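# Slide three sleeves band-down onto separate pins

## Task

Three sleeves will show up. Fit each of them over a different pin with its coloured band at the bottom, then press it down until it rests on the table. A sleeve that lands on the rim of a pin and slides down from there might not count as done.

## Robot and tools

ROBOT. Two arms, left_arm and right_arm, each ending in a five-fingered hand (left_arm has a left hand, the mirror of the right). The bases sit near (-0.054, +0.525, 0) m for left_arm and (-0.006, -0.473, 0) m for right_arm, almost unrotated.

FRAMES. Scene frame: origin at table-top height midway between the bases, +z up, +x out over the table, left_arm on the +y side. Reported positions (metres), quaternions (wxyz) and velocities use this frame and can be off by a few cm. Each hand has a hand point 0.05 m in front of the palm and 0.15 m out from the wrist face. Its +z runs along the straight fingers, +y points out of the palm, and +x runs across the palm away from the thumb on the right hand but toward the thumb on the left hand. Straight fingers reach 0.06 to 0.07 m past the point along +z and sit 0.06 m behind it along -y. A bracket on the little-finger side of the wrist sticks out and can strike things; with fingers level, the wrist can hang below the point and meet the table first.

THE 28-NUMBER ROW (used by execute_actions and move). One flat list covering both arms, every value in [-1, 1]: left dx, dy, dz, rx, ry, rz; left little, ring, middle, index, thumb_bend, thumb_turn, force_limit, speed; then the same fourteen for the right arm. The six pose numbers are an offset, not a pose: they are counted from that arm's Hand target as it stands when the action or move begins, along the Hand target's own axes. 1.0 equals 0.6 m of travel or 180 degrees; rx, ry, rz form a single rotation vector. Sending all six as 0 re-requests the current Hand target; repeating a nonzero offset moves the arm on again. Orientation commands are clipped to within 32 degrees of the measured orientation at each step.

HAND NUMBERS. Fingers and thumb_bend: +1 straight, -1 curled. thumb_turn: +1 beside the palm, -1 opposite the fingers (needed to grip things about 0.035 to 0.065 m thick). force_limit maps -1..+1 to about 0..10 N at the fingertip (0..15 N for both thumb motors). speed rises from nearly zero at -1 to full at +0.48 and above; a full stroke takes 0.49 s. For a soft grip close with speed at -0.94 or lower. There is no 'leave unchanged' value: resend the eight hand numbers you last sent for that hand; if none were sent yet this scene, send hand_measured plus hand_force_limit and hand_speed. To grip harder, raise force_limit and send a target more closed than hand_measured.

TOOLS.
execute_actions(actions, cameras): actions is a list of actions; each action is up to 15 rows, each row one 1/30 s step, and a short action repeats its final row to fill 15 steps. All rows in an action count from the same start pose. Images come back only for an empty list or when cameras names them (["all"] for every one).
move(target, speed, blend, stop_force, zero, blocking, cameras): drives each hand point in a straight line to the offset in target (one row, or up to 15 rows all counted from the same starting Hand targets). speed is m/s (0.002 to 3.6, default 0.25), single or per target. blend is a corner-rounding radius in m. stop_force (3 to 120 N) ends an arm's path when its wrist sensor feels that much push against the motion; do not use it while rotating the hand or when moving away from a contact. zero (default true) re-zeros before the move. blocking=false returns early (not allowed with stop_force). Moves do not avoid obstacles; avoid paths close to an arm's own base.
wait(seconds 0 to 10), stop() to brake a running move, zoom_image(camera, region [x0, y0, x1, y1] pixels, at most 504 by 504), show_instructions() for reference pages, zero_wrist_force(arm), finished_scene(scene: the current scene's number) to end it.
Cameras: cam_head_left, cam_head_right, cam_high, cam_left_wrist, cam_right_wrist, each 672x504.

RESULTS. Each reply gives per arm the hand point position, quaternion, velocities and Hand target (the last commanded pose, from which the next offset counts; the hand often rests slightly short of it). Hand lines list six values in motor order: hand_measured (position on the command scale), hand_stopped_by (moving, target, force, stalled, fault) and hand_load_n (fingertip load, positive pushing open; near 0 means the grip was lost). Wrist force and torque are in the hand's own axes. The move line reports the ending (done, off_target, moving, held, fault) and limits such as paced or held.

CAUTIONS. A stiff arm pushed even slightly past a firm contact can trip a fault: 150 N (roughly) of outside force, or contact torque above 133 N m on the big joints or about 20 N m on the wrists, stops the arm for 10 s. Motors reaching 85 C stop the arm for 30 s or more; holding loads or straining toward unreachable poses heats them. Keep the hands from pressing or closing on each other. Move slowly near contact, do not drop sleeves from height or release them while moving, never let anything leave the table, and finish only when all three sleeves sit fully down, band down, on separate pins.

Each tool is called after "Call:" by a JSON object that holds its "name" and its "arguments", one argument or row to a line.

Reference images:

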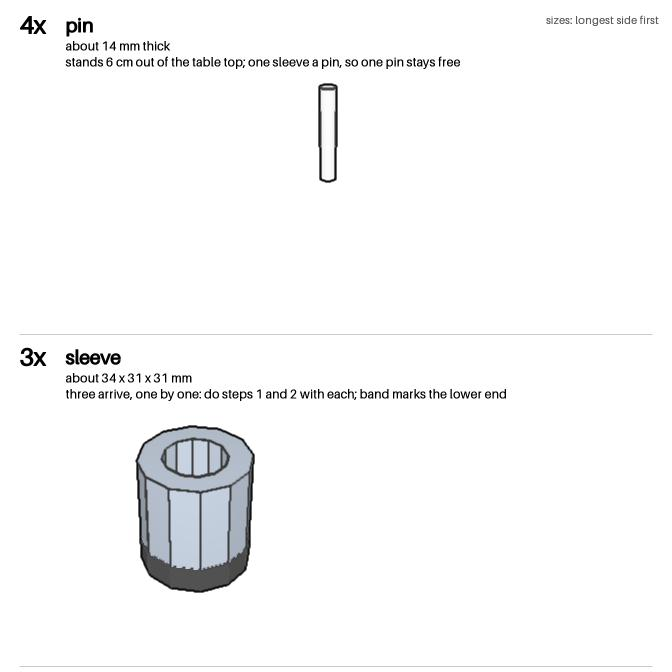

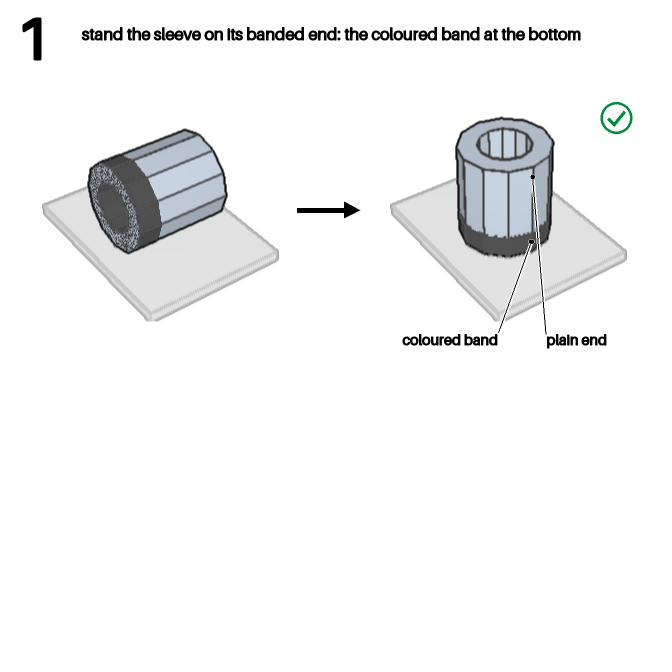

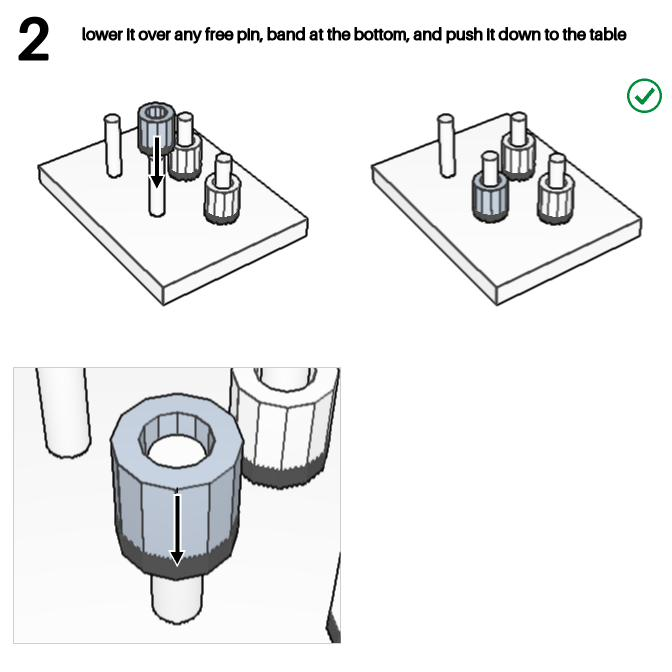

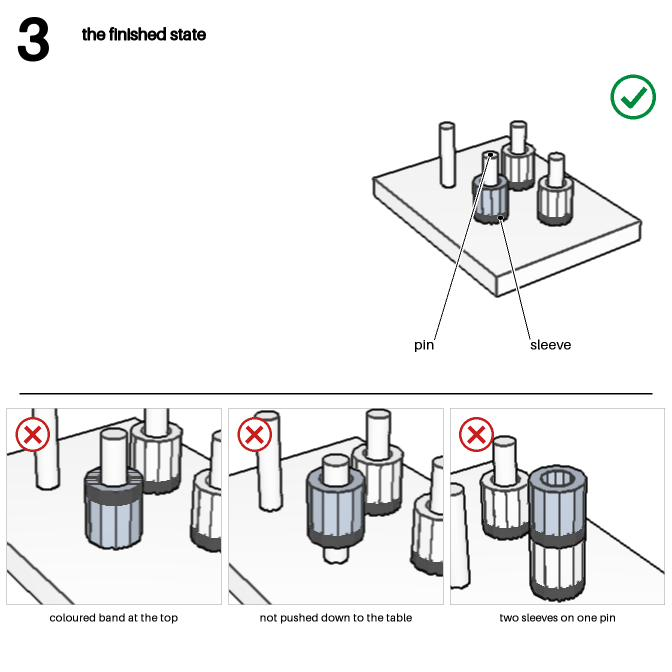

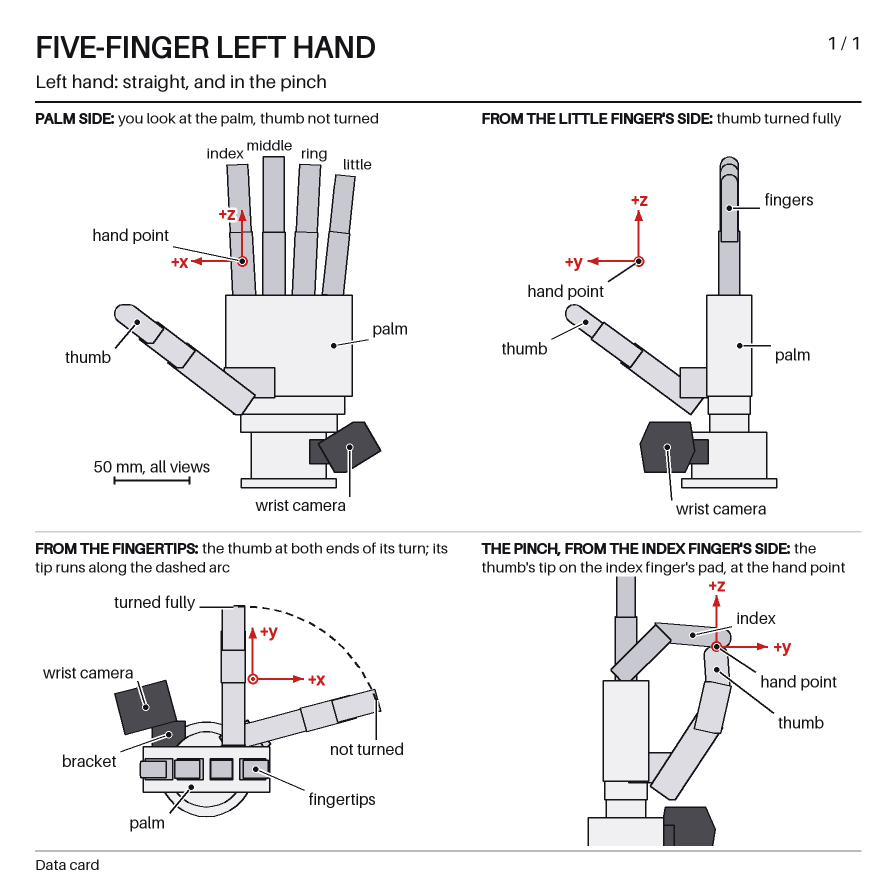

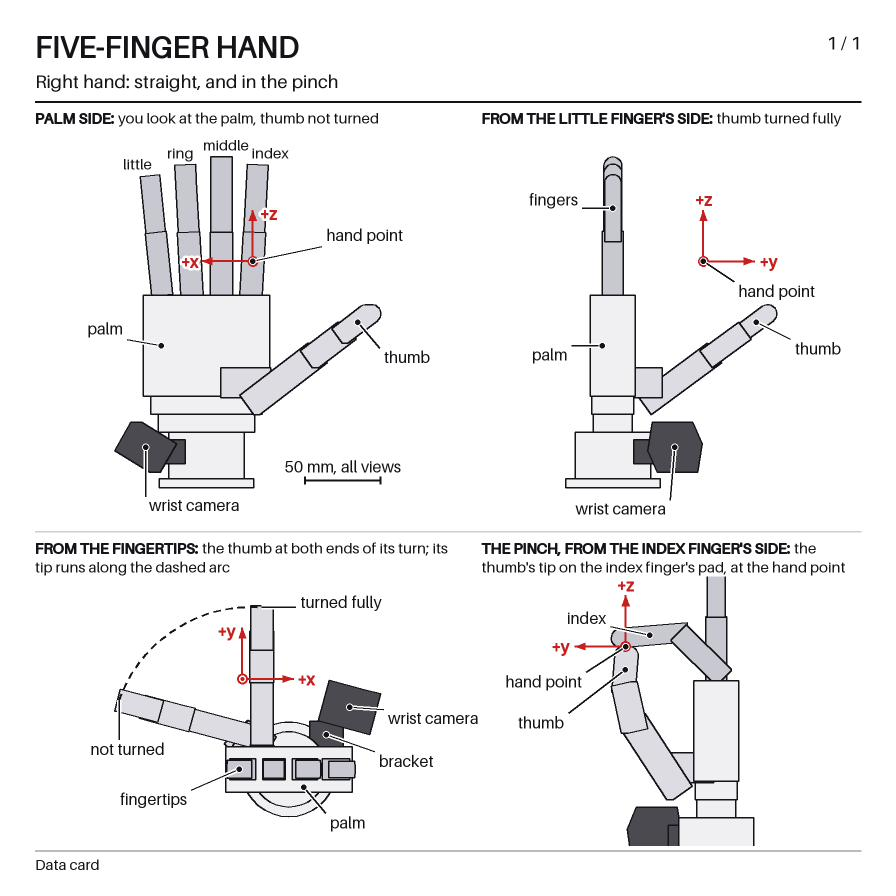

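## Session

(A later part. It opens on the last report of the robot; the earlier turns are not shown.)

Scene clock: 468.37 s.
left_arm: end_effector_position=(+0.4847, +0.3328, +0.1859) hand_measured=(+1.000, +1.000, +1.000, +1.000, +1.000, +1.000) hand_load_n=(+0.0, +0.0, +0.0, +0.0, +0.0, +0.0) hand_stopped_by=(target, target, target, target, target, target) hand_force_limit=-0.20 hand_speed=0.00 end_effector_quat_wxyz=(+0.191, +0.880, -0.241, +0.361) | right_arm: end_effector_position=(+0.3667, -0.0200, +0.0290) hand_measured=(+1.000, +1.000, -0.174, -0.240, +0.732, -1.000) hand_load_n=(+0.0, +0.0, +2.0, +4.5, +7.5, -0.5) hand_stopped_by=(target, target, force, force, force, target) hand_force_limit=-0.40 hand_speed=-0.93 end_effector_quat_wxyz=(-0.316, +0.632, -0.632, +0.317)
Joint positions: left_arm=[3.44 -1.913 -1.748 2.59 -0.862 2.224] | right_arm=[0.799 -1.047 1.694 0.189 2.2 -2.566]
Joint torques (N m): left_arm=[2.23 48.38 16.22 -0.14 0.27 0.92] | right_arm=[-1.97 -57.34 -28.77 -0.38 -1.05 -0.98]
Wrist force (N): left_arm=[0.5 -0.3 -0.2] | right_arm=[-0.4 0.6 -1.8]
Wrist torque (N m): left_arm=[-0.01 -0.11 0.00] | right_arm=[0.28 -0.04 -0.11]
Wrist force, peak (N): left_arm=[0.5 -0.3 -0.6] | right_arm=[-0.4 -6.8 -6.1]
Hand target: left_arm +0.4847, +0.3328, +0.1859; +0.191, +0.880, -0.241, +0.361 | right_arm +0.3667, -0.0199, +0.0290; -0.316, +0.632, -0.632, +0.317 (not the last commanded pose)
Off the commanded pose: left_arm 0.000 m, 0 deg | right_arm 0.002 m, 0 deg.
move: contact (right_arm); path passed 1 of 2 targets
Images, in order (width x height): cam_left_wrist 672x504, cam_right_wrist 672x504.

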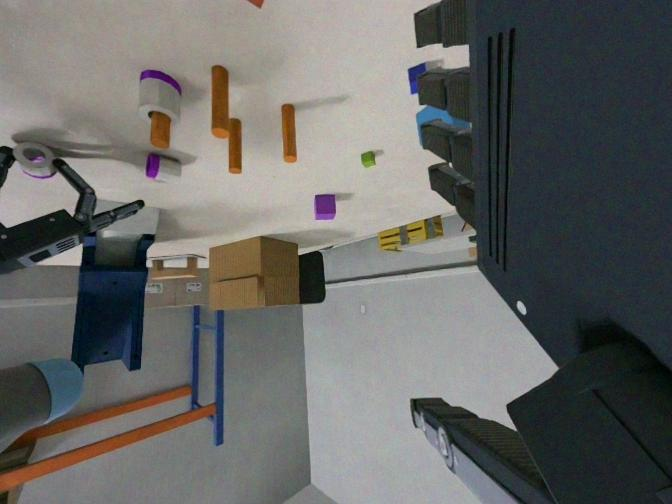

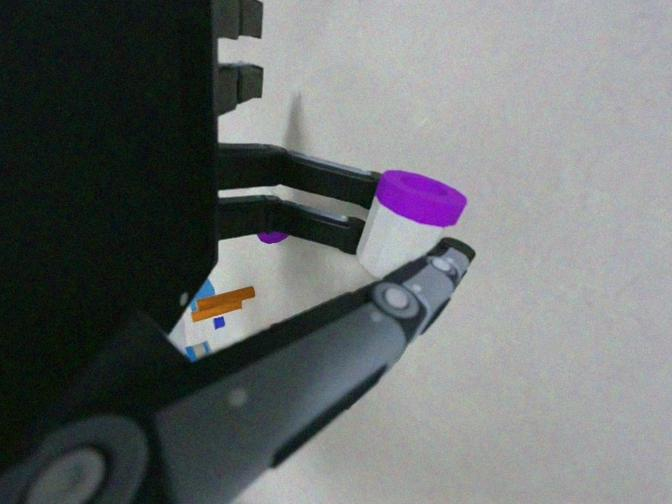

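Call:
{"name": "move", "arguments": {
  "target": [
    [0,0,0,0,0,0, 1,1,1,1,1,1,-0.2,0.0, 0,0,0,0,0,0, 1,1,0.12,0.12,0.9,-1,-0.4,-0.7],
    [0,0,0,0,0,0, 1,1,1,1,1,1,-0.2,0.0, 0,-0.1333,-0.1,0,0,0, 1,1,0.12,0.12,0.9,-1,-0.4,-0.7],
    [0,0,0,0,0,0, 1,1,1,1,1,1,-0.2,0.0, -0.1228,-0.2267,0.0243,0,-0.4,-0.3, 1,1,0.12,0.12,0.9,-1,-0.4,-0.7],
    [0,0,0,0,0,0, 1,1,1,1,1,1,-0.2,0.0, -0.1228,-0.1613,0.0733,0,-0.4,-0.3, 1,1,0.12,0.12,0.9,-1,-0.4,-0.7]
  ],
  "speed": [0.1,0.1,0.25,0.12],
  "blend": [0,0.02,0.03,0],
  "cameras": ["all"]
}}

Call:
{"name": "zoom_image", "arguments": {
  "camera": "cam_high",
  "region": [290, 160, 440, 290]
}}

Call:
{"name": "zoom_image", "arguments": {
  "camera": "cam_right_wrist",
  "region": [230, 60, 630, 360]
}}

Call:
{"name": "zoom_image", "arguments": {
  "camera": "cam_left_wrist",
  "region": [0, 60, 280, 270]
}}

Scene clock: 482.87 s.
left_arm: end_effector_position=(+0.4847, +0.3328, +0.1859) hand_measured=(+1.000, +1.000, +1.000, +1.000, +1.000, +1.000) hand_load_n=(+0.0, +0.0, +0.0, +0.0, -0.5, +0.0) hand_stopped_by=(target, target, target, target, target, target) hand_force_limit=-0.20 hand_speed=0.00 end_effector_quat_wxyz=(+0.191, +0.880, -0.241, +0.361) | right_arm: end_effector_position=(+0.4599, +0.0537, +0.0800) hand_measured=(+1.000, +1.000, +0.120, +0.120, +0.900, -1.000) hand_load_n=(+0.0, +0.0, +0.0, +0.0, +0.0, +0.0) hand_stopped_by=(target, target, target, target, target, target) hand_force_limit=-0.40 hand_speed=-0.70 end_effector_quat_wxyz=(-0.447, +0.895, +0.000, +0.000)
Joint positions: left_arm=[3.44 -1.913 -1.748 2.59 -0.862 2.224] | right_arm=[0.386 -0.734 1.05 0.764 0.749 -4.083]
Joint torques (N m): left_arm=[2.6 48.47 16.41 -0.34 0.28 0.97] | right_arm=[6.61 -70.17 -29.84 4.24 1.17 0.9]
Wrist force (N): left_arm=[0.5 -0.2 -0.2] | right_arm=[-0.9 0.1 -1.8]
Wrist torque (N m): left_arm=[-0.01 -0.10 -0.01] | right_arm=[0.18 0.07 -0.03]
Wrist force, peak (N): left_arm=[0.6 -0.5 -0.4] | right_arm=[-0.7 0.4 -2.3]
Hand target: left_arm +0.4847, +0.3328, +0.1859; +0.191, +0.880, -0.241, +0.361 | right_arm +0.4599, +0.0537, +0.0800; -0.447, +0.895, +0.000, +0.000
Off the commanded pose: left_arm 0.000 m, 0 deg | right_arm 0.000 m, 0 deg.
move: done; blend cut to 0.0245 m at target 3

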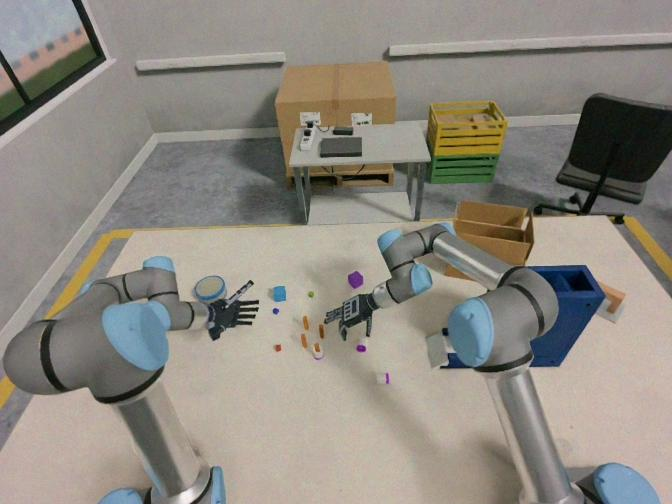

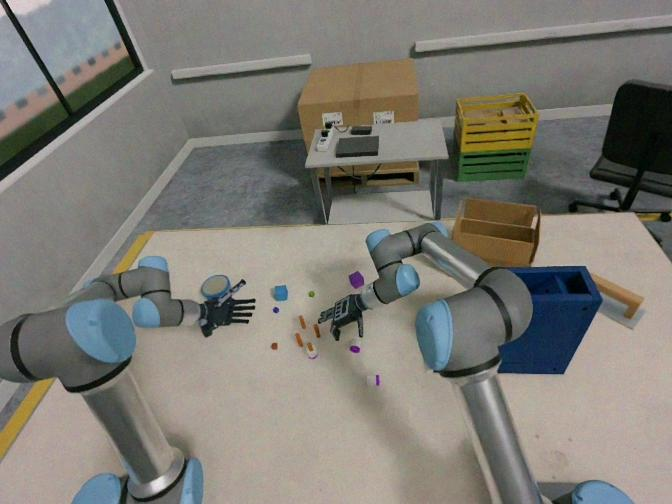

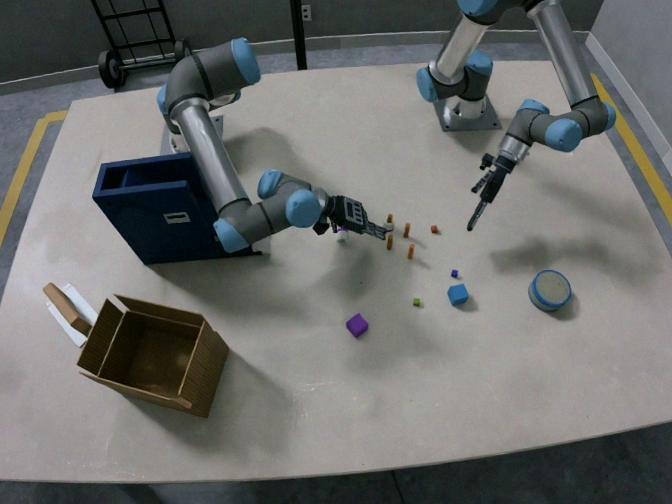

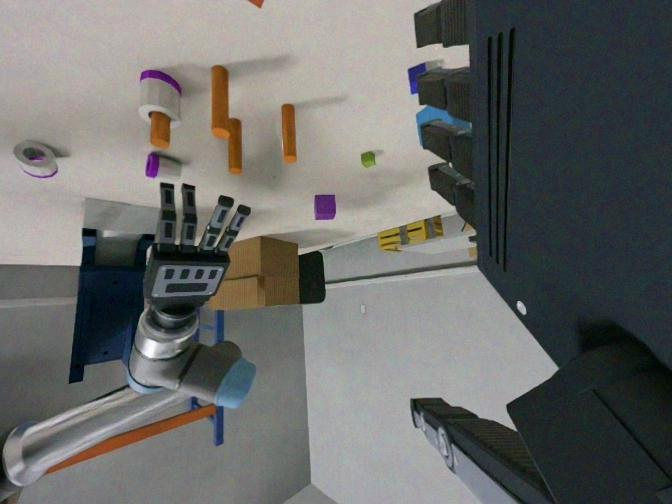

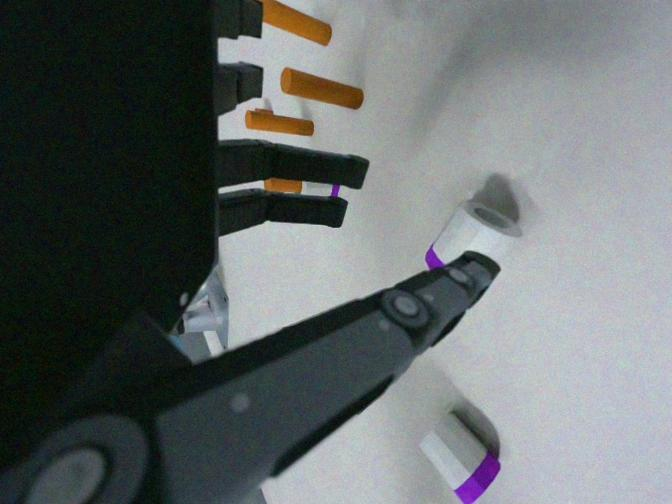

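Scaled by 3.360 from the camera's 672x504 image, which has a finer 960x720 frame.

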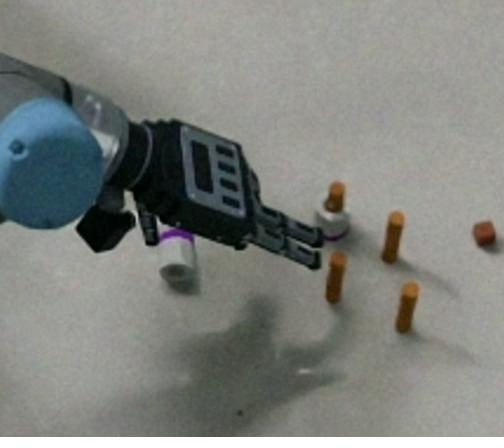

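Scaled by 1.260 from the camera's 672x504 image, which has a finer 960x720 frame.

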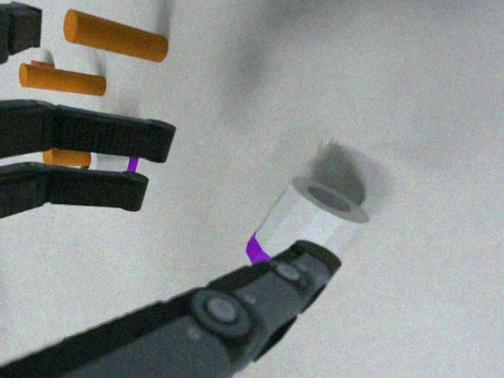

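Scaled by 1.800 from the camera's 672x504 image, which has a finer 960x720 frame.

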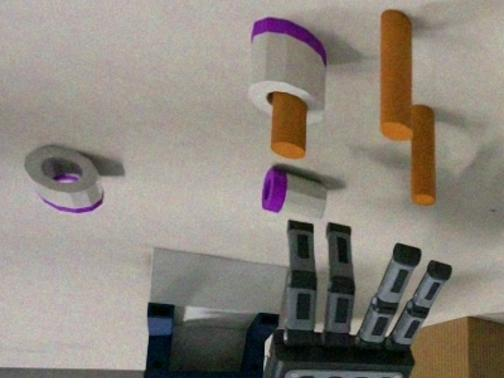

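Call:
{"name": "zoom_image", "arguments": {
  "camera": "cam_right_wrist",
  "region": [400, 180, 540, 300]
}}

Call:
{"name": "zoom_image", "arguments": {
  "camera": "cam_high",
  "region": [325, 220, 360, 255]
}}

Call:
{"name": "zoom_image", "arguments": {
  "camera": "cam_head_left",
  "region": [330, 310, 400, 390]
}}

Call:
{"name": "zoom_image", "arguments": {
  "camera": "cam_head_right",
  "region": [320, 310, 390, 390]
}}

Scaled by 3.600 from the camera's 672x504 image, which has a finer 960x720 frame.

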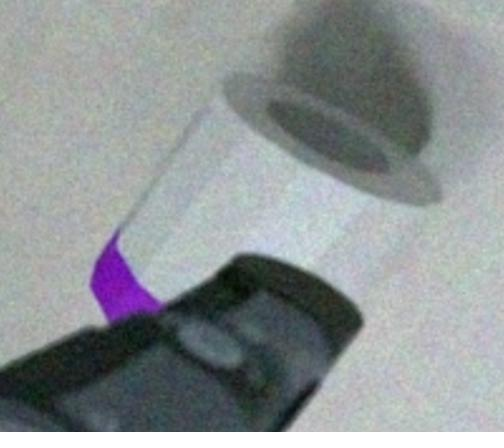

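Scaled by 14.400 from the camera's 672x504 image, which has a finer 960x720 frame.

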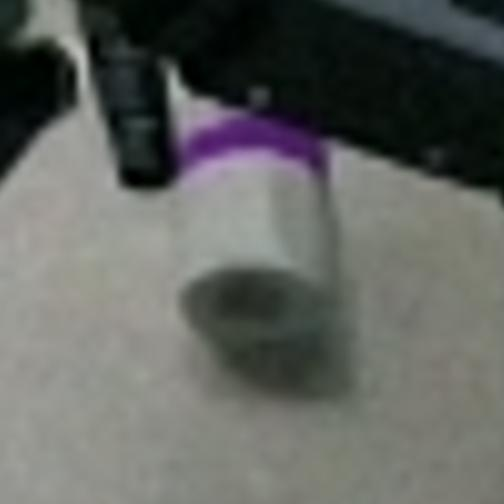

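Scaled by 6.300 from the camera's 672x504 image, which has a finer 960x720 frame.

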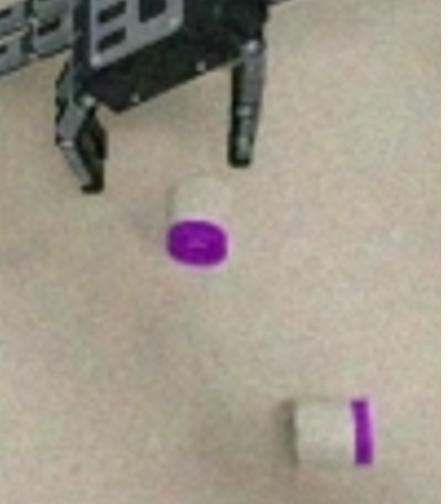

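Scaled by 6.300 from the camera's 672x504 image, which has a finer 960x720 frame.

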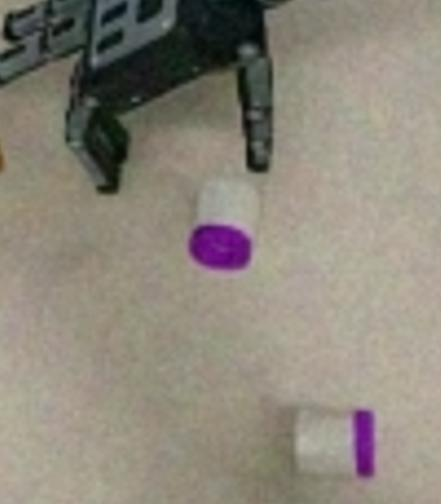

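Call:
{"name": "move", "arguments": {
  "target": [0,0,0,0,0,0, 1,1,1,1,1,1,-0.2,0.0, -0.017,0.041,0.0287,0,0.0267,0.02, 1,1,0.12,0.12,0.9,-1,-0.4,-0.7],
  "speed": 0.08,
  "cameras": ["cam_right_wrist","cam_left_wrist","cam_high"]
}}

Call:
{"name": "zoom_image", "arguments": {
  "camera": "cam_right_wrist",
  "region": [300, 120, 560, 320]
}}

Call:
{"name": "zoom_image", "arguments": {
  "camera": "cam_left_wrist",
  "region": [100, 120, 280, 255]
}}

Scene clock: 504.57 s.
left_arm: end_effector_position=(+0.4847, +0.3328, +0.1859) hand_measured=(+1.000, +1.000, +1.000, +1.000, +1.000, +1.000) hand_load_n=(+0.0, +0.0, +0.0, +0.0, -0.5, +0.0) hand_stopped_by=(target, target, target, target, target, target) hand_force_limit=-0.20 hand_speed=0.00 end_effector_quat_wxyz=(+0.191, +0.880, -0.241, +0.361) | right_arm: end_effector_position=(+0.4497, +0.0528, +0.0501) hand_measured=(+1.000, +1.000, +0.120, +0.120, +0.900, -1.000) hand_load_n=(+0.0, +0.0, +0.0, +0.0, +0.0, +0.0) hand_stopped_by=(target, target, target, target, target, target) hand_force_limit=-0.40 hand_speed=-0.70 end_effector_quat_wxyz=(-0.446, +0.893, -0.047, +0.024)
Joint positions: left_arm=[3.44 -1.913 -1.748 2.59 -0.862 2.224] | right_arm=[0.4 -0.787 1.206 0.559 0.81 -3.938]
Joint torques (N m): left_arm=[4.81 48.39 16.86 -0.25 0.37 0.93] | right_arm=[-7.13 -47.24 -25.51 2.98 -4.09 0.46]
Wrist force (N): left_arm=[0.4 0.0 -0.2] | right_arm=[-0.8 0.4 -1.5]
Wrist torque (N m): left_arm=[0.03 -0.09 -0.02] | right_arm=[0.23 0.02 -0.19]
Wrist force, peak (N): left_arm=[0.7 -0.4 -0.2] | right_arm=[-1.0 0.7 -2.0]
Hand target: left_arm +0.4847, +0.3328, +0.1859; +0.191, +0.880, -0.241, +0.361 | right_arm +0.4497, +0.0527, +0.0500; -0.446, +0.893, -0.047, +0.024
Off the commanded pose: left_arm 0.000 m, 0 deg | right_arm 0.000 m, 0 deg.
move: done
Images, in order (width x height): cam_high 672x504, cam_left_wrist 672x504, cam_right_wrist 672x504.

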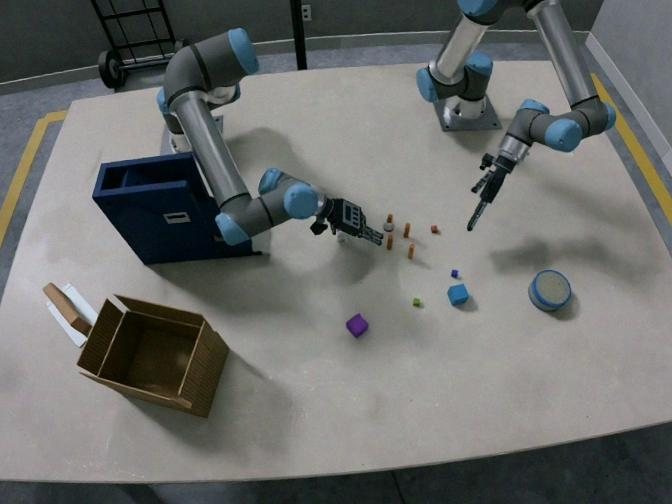

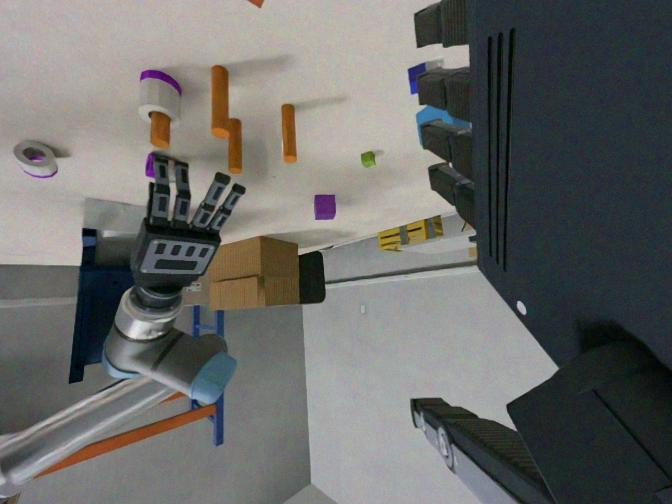

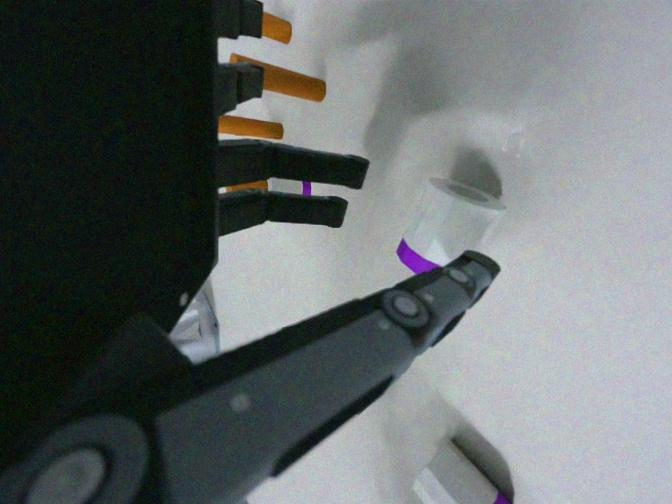

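Scaled by 1.938 from the camera's 672x504 image, which has a finer 960x720 frame.

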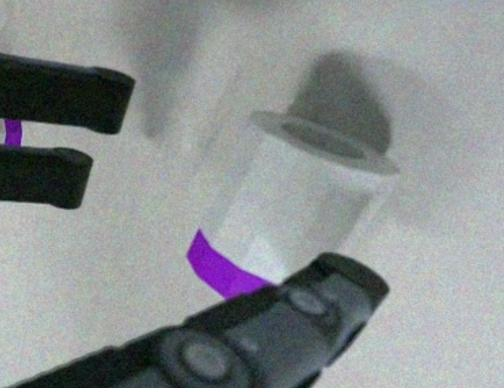

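Scaled by 2.800 from the camera's 672x504 image, which has a finer 960x720 frame.

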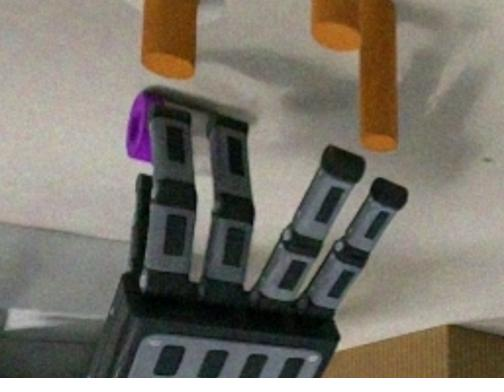

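Call:
{"name": "move", "arguments": {
  "target": [0,0,0,0,0,0, 1,1,1,1,1,1,-0.2,0.0, 0.0037,0.0152,-0.0063,0.0035,-0.0134,0.0732, 1,1,0.1,0.1,0.88,-1,-0.4,-0.7],
  "speed": 0.08,
  "cameras": ["cam_right_wrist","cam_left_wrist","cam_high"]
}}

Call:
{"name": "zoom_image", "arguments": {
  "camera": "cam_right_wrist",
  "region": [300, 120, 560, 320]
}}

Call:
{"name": "zoom_image", "arguments": {
  "camera": "cam_left_wrist",
  "region": [100, 120, 280, 255]
}}

Scene clock: 517.30 s.
left_arm: end_effector_position=(+0.4847, +0.3328, +0.1859) hand_measured=(+1.000, +1.000, +1.000, +1.000, +1.000, +1.000) hand_load_n=(+0.0, +0.0, +0.0, +0.0, +0.0, +0.0) hand_stopped_by=(target, target, target, target, target, target) hand_force_limit=-0.20 hand_speed=0.00 end_effector_quat_wxyz=(+0.191, +0.880, -0.241, +0.361) | right_arm: end_effector_position=(+0.4511, +0.0440, +0.0449) hand_measured=(+1.000, +1.000, +0.100, +0.100, +0.880, -1.000) hand_load_n=(+0.0, +0.0, +0.0, +0.0, +0.5, +0.0) hand_stopped_by=(target, target, target, target, target, target) hand_force_limit=-0.40 hand_speed=-0.70 end_effector_quat_wxyz=(-0.452, +0.880, -0.140, -0.046)
Joint positions: left_arm=[3.44 -1.913 -1.748 2.59 -0.862 2.224] | right_arm=[0.356 -0.736 1.171 0.608 0.748 -3.781]
Joint torques (N m): left_arm=[5.06 49.05 16.83 -0.24 0.67 0.85] | right_arm=[5.85 -72.13 -16.87 0.55 0.59 -1.19]
Wrist force (N): left_arm=[0.5 -0.3 -0.1] | right_arm=[-1.5 0.5 -1.6]
Wrist torque (N m): left_arm=[-0.02 -0.10 0.00] | right_arm=[0.22 0.04 -0.26]
Wrist force, peak (N): left_arm=[0.6 -0.5 -0.3] | right_arm=[-1.3 0.5 -1.8]
Hand target: left_arm +0.4847, +0.3328, +0.1859; +0.191, +0.880, -0.241, +0.361 | right_arm +0.4511, +0.0440, +0.0450; -0.452, +0.880, -0.140, -0.046
Off the commanded pose: left_arm 0.000 m, 0 deg | right_arm 0.000 m, 0 deg.
move: done
Images, in order (width x height): cam_high 672x504, cam_left_wrist 672x504, cam_right_wrist 672x504.

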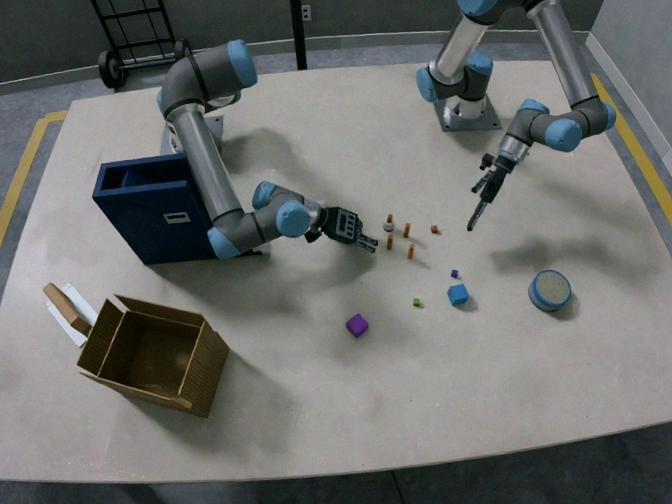

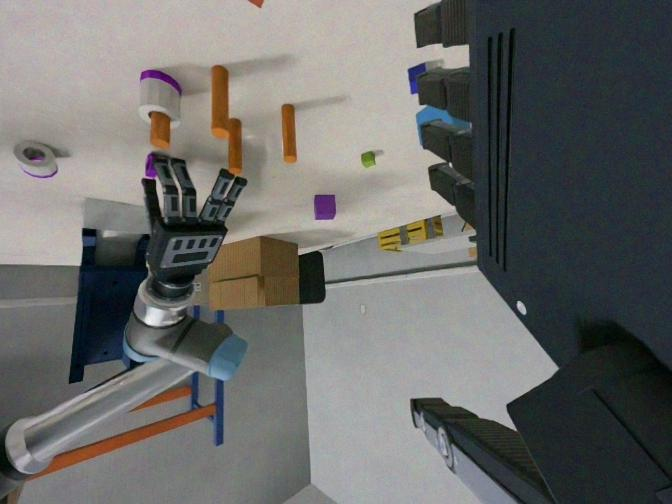

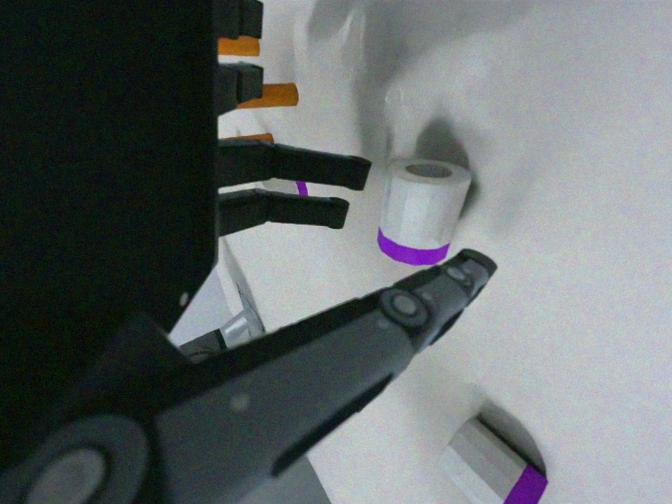

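Scaled by 1.938 from the camera's 672x504 image, which has a finer 960x720 frame.

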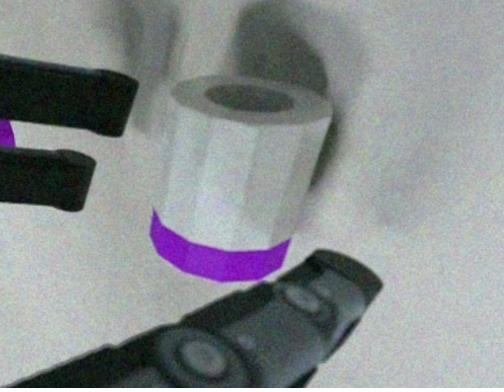

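Scaled by 2.800 from the camera's 672x504 image, which has a finer 960x720 frame.

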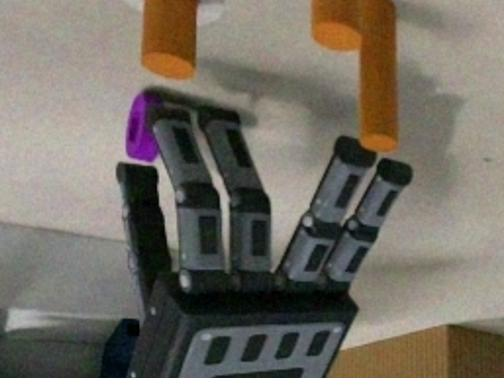

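Call:
{"name": "move", "arguments": {
  "target": [0,0,0,0,0,0, 1,1,1,1,1,1,-0.2,0.0, 0.0027,0.0118,0.0212,0,0,0, 1,1,0.1,0.1,0.88,-1,-0.4,-0.7],
  "speed": 0.03,
  "stop_force": 5,
  "cameras": ["cam_right_wrist","cam_left_wrist"]
}}

Call:
{"name": "zoom_image", "arguments": {
  "camera": "cam_right_wrist",
  "region": [300, 120, 560, 320]
}}

Scene clock: 524.10 s.
left_arm: end_effector_position=(+0.4847, +0.3328, +0.1859) hand_measured=(+1.000, +1.000, +1.000, +1.000, +1.000, +1.000) hand_load_n=(+0.0, -0.5, +0.0, +0.0, +0.0, +0.0) hand_stopped_by=(target, target, target, target, target, target) hand_force_limit=-0.20 hand_speed=0.00 end_effector_quat_wxyz=(+0.191, +0.880, -0.241, +0.361) | right_arm: end_effector_position=(+0.4511, +0.0500, +0.0317) hand_measured=(+1.000, +1.000, +0.100, +0.100, +0.880, -1.000) hand_load_n=(+0.0, +0.0, -3.0, +0.0, +0.0, +0.0) hand_stopped_by=(target, target, target, target, target, target) hand_force_limit=-0.40 hand_speed=-0.70 end_effector_quat_wxyz=(-0.452, +0.880, -0.140, -0.046)
Joint positions: left_arm=[3.44 -1.913 -1.748 2.59 -0.862 2.224] | right_arm=[0.366 -0.715 1.166 0.583 0.753 -3.769]
Joint torques (N m): left_arm=[5.64 49.24 17.51 -0.32 0.65 0.88] | right_arm=[-6.12 -68.9 -8.49 4.73 -2.49 -1.07]
Wrist force (N): left_arm=[0.4 -0.3 -0.1] | right_arm=[-1.7 -2.0 -5.2]
Wrist torque (N m): left_arm=[-0.02 -0.08 -0.01] | right_arm=[0.27 0.13 -0.33]
Wrist force, peak (N): left_arm=[0.6 -0.3 -0.3] | right_arm=[-2.0 -4.6 -7.1]
Hand target: left_arm +0.4847, +0.3328, +0.1859; +0.191, +0.880, -0.241, +0.361 | right_arm +0.4511, +0.0500, +0.0317; -0.452, +0.880, -0.140, -0.046
Off the commanded pose: left_arm 0.000 m, 0 deg | right_arm 0.000 m, 0 deg.
move: contact (right_arm)
Images, in order (width x height): cam_left_wrist 672x504, cam_right_wrist 672x504.

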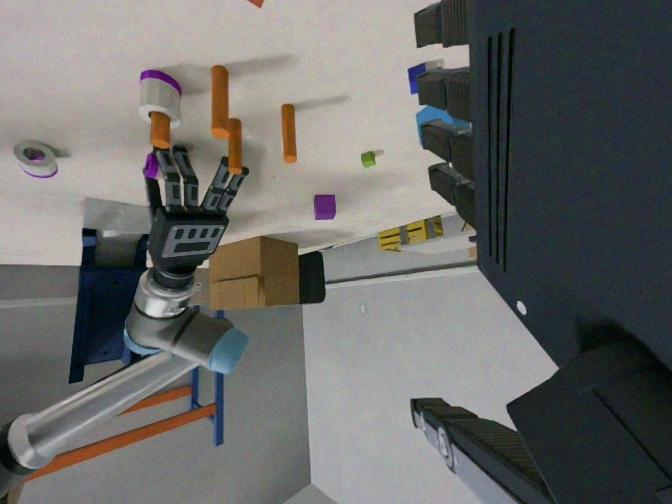

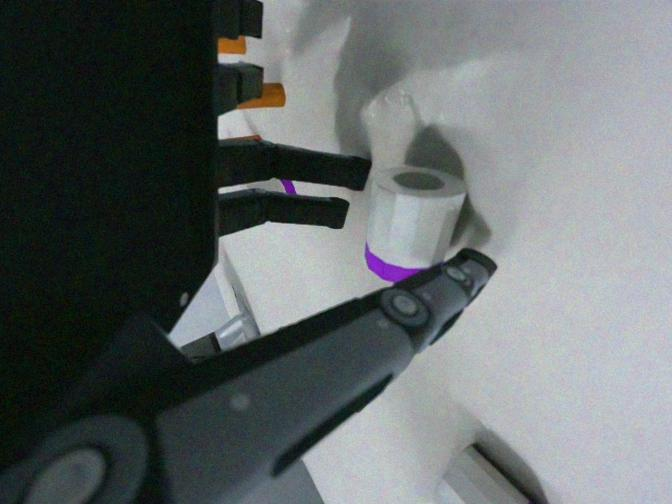

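Scaled by 1.938 from the camera's 672x504 image, which has a finer 960x720 frame.

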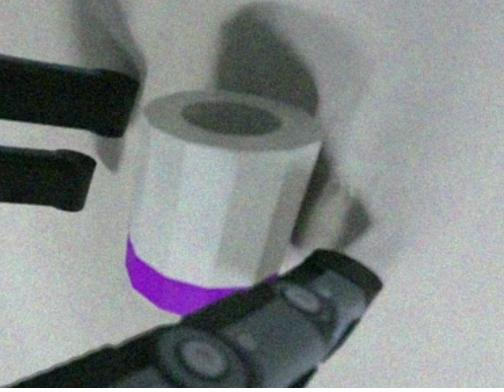

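Call:
{"name": "move", "arguments": {
  "target": [
    [0,0,0,0,0,0, 1,1,1,1,1,1,-0.2,0.0, -0.0007,-0.0026,-0.002,0,0,0, 1,1,0.1,0.1,0.88,-1,-0.4,-0.7],
    [0,0,0,0,0,0, 1,1,1,1,1,1,-0.2,0.0, -0.0007,-0.0026,-0.002,0,0,0, 1,1,-0.35,-0.35,0.4,-1,-0.4,-0.93]
  ],
  "speed": 0.03,
  "cameras": ["cam_right_wrist","cam_left_wrist"]
}}

Call:
{"name": "zoom_image", "arguments": {
  "camera": "cam_right_wrist",
  "region": [300, 120, 560, 320]
}}

Scene clock: 530.10 s.
left_arm: end_effector_position=(+0.4847, +0.3328, +0.1859) hand_measured=(+1.000, +1.000, +1.000, +1.000, +1.000, +1.000) hand_load_n=(+0.0, +0.0, +0.0, +0.0, +0.0, +0.0) hand_stopped_by=(target, target, target, target, target, target) hand_force_limit=-0.20 hand_speed=0.00 end_effector_quat_wxyz=(+0.191, +0.880, -0.241, +0.361) | right_arm: end_effector_position=(+0.4511, +0.0500, +0.0337) hand_measured=(+1.000, +1.000, -0.174, -0.266, +0.732, -1.000) hand_load_n=(+0.0, +0.0, +2.5, +3.5, +6.5, +0.0) hand_stopped_by=(target, target, force, force, force, target) hand_force_limit=-0.40 hand_speed=-0.93 end_effector_quat_wxyz=(-0.452, +0.880, -0.140, -0.046)
Joint positions: left_arm=[3.44 -1.913 -1.748 2.59 -0.862 2.224] | right_arm=[0.366 -0.718 1.165 0.586 0.753 -3.769]
Joint torques (N m): left_arm=[6.11 48.67 17.4 -0.24 0.78 0.96] | right_arm=[-6.94 -48.82 -19.93 -0.01 -2.79 -1.03]
Wrist force (N): left_arm=[0.2 -0.2 -0.2] | right_arm=[-1.4 0.3 -1.3]
Wrist torque (N m): left_arm=[-0.01 -0.06 -0.02] | right_arm=[0.17 0.03 -0.27]
Wrist force, peak (N): left_arm=[0.7 -0.1 -0.1] | right_arm=[-1.8 -2.3 -5.5]
Hand target: left_arm +0.4847, +0.3328, +0.1859; +0.191, +0.880, -0.241, +0.361 | right_arm +0.4511, +0.0500, +0.0337; -0.452, +0.880, -0.140, -0.046
Off the commanded pose: left_arm 0.000 m, 0 deg | right_arm 0.000 m, 0 deg.
move: done
Images, in order (width x height): cam_left_wrist 672x504, cam_right_wrist 672x504.

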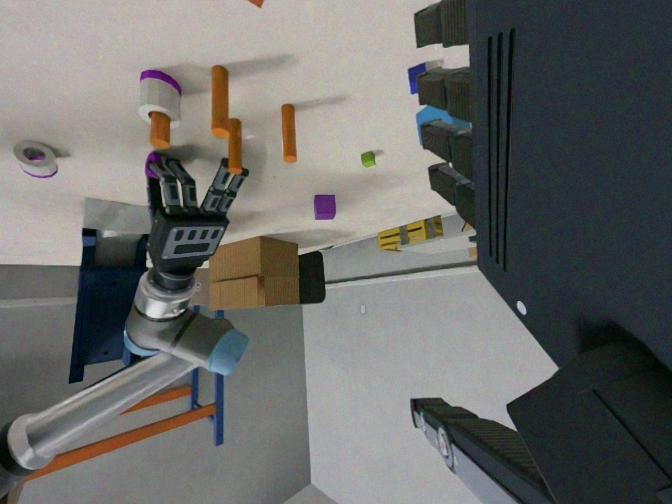

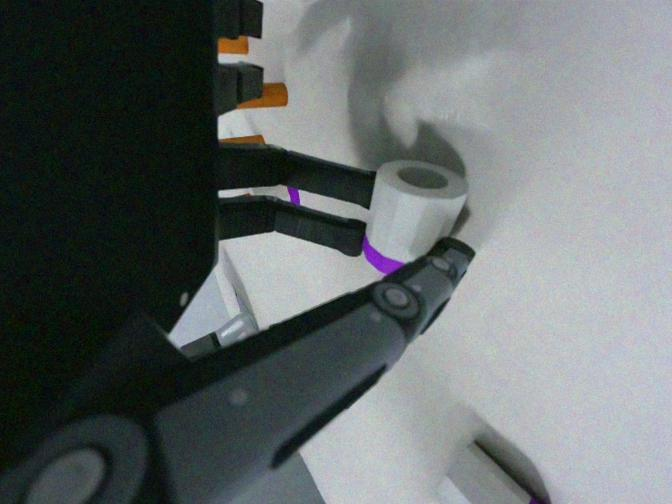

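Scaled by 1.938 from the camera's 672x504 image, which has a finer 960x720 frame.

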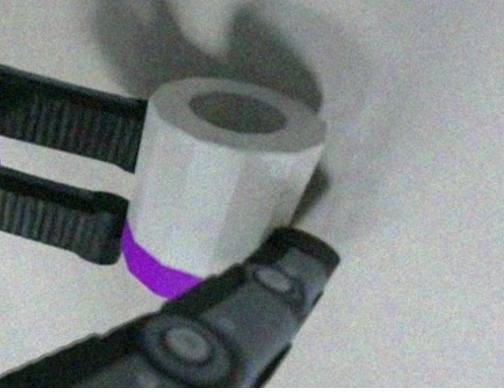

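Call:
{"name": "execute_actions", "arguments": {
  "actions": [],
  "cameras": ["all"]
}}

Scene clock: 541.40 s.
left_arm: end_effector_position=(+0.4847, +0.3328, +0.1859) hand_measured=(+1.000, +1.000, +1.000, +1.000, +1.000, +1.000) hand_load_n=(+0.0, +0.0, +0.0, +0.0, +0.0, +0.0) hand_stopped_by=(target, target, target, target, target, target) hand_force_limit=-0.20 hand_speed=0.00 end_effector_quat_wxyz=(+0.191, +0.880, -0.241, +0.361) | right_arm: end_effector_position=(+0.4511, +0.0500, +0.0337) hand_measured=(+1.000, +1.000, -0.174, -0.266, +0.732, -1.000) hand_load_n=(+0.0, +0.0, +2.5, +3.5, +6.5, -0.5) hand_stopped_by=(target, target, force, force, force, target) hand_force_limit=-0.40 hand_speed=-0.93 end_effector_quat_wxyz=(-0.452, +0.880, -0.140, -0.046)
Joint positions: left_arm=[3.44 -1.913 -1.748 2.59 -0.862 2.224] | right_arm=[0.366 -0.718 1.165 0.586 0.753 -3.769]
Joint velocities: within noise
Joint torques (N m): left_arm=[6.72 48.11 17.13 -0.38 0.92 0.83] | right_arm=[-6.4 -49.75 -13.88 0.09 -2.66 -0.4]
Motor temperatures (°C): left_arm=[28 33 36 44 33 34] | right_arm=[32 34 35 41 40 38]
Wrist force (N): left_arm=[0.4 -0.2 0.0] | right_arm=[-1.5 0.6 -1.4]
Wrist torque (N m): left_arm=[-0.02 -0.09 -0.01] | right_arm=[0.23 0.04 -0.26]
Wrist force, peak (N): left_arm=[0.5 -0.4 -0.3] | right_arm=[-1.6 0.8 -1.6]
Hand target: left_arm +0.4847, +0.3328, +0.1859; +0.191, +0.880, -0.241, +0.361 | right_arm +0.4511, +0.0500, +0.0337; -0.452, +0.880, -0.140, -0.046
Off the commanded pose: left_arm 0.000 m, 0 deg | right_arm 0.000 m, 0 deg.

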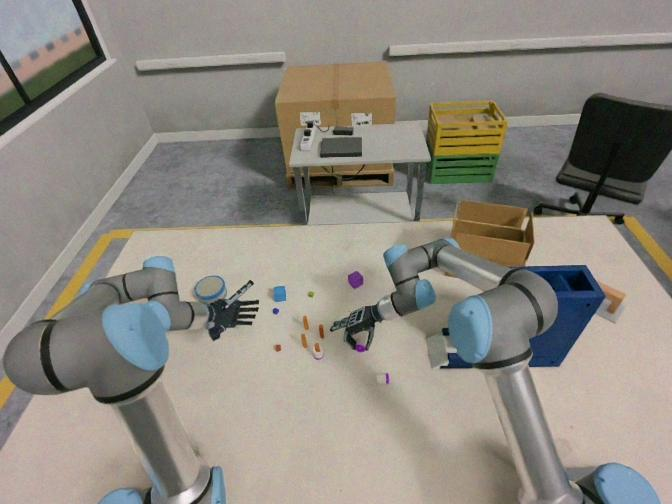

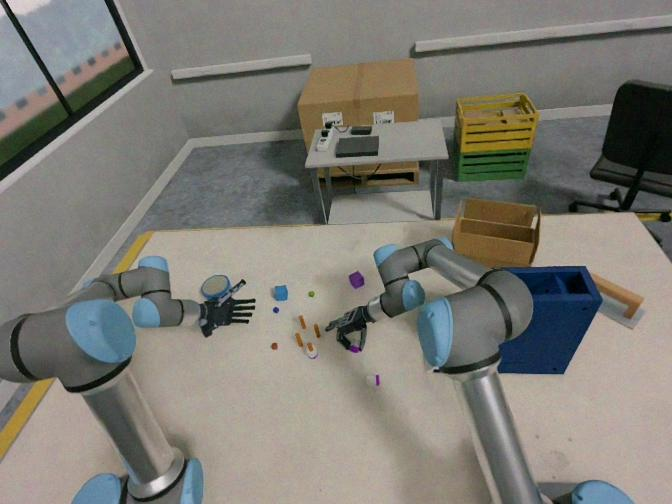

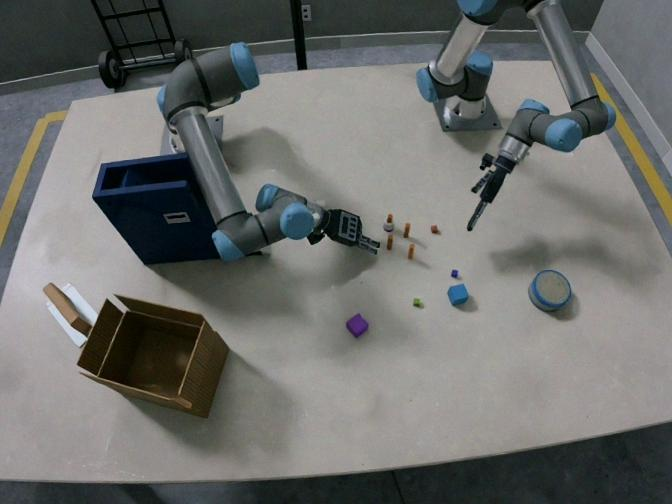

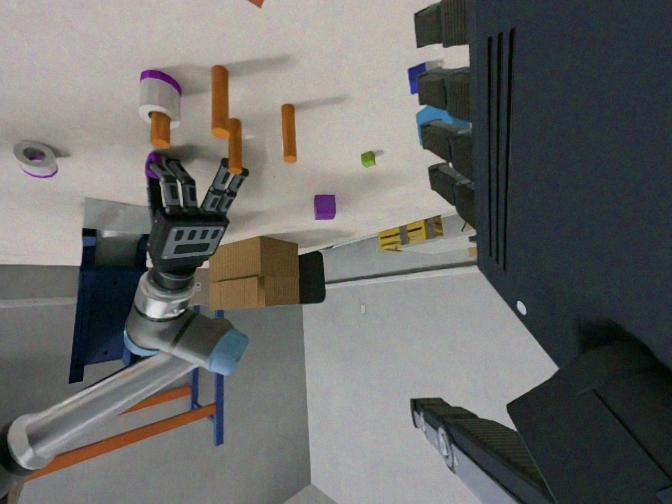

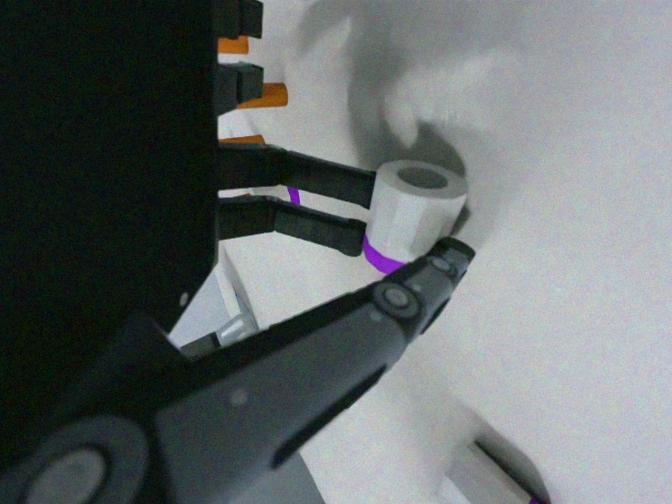

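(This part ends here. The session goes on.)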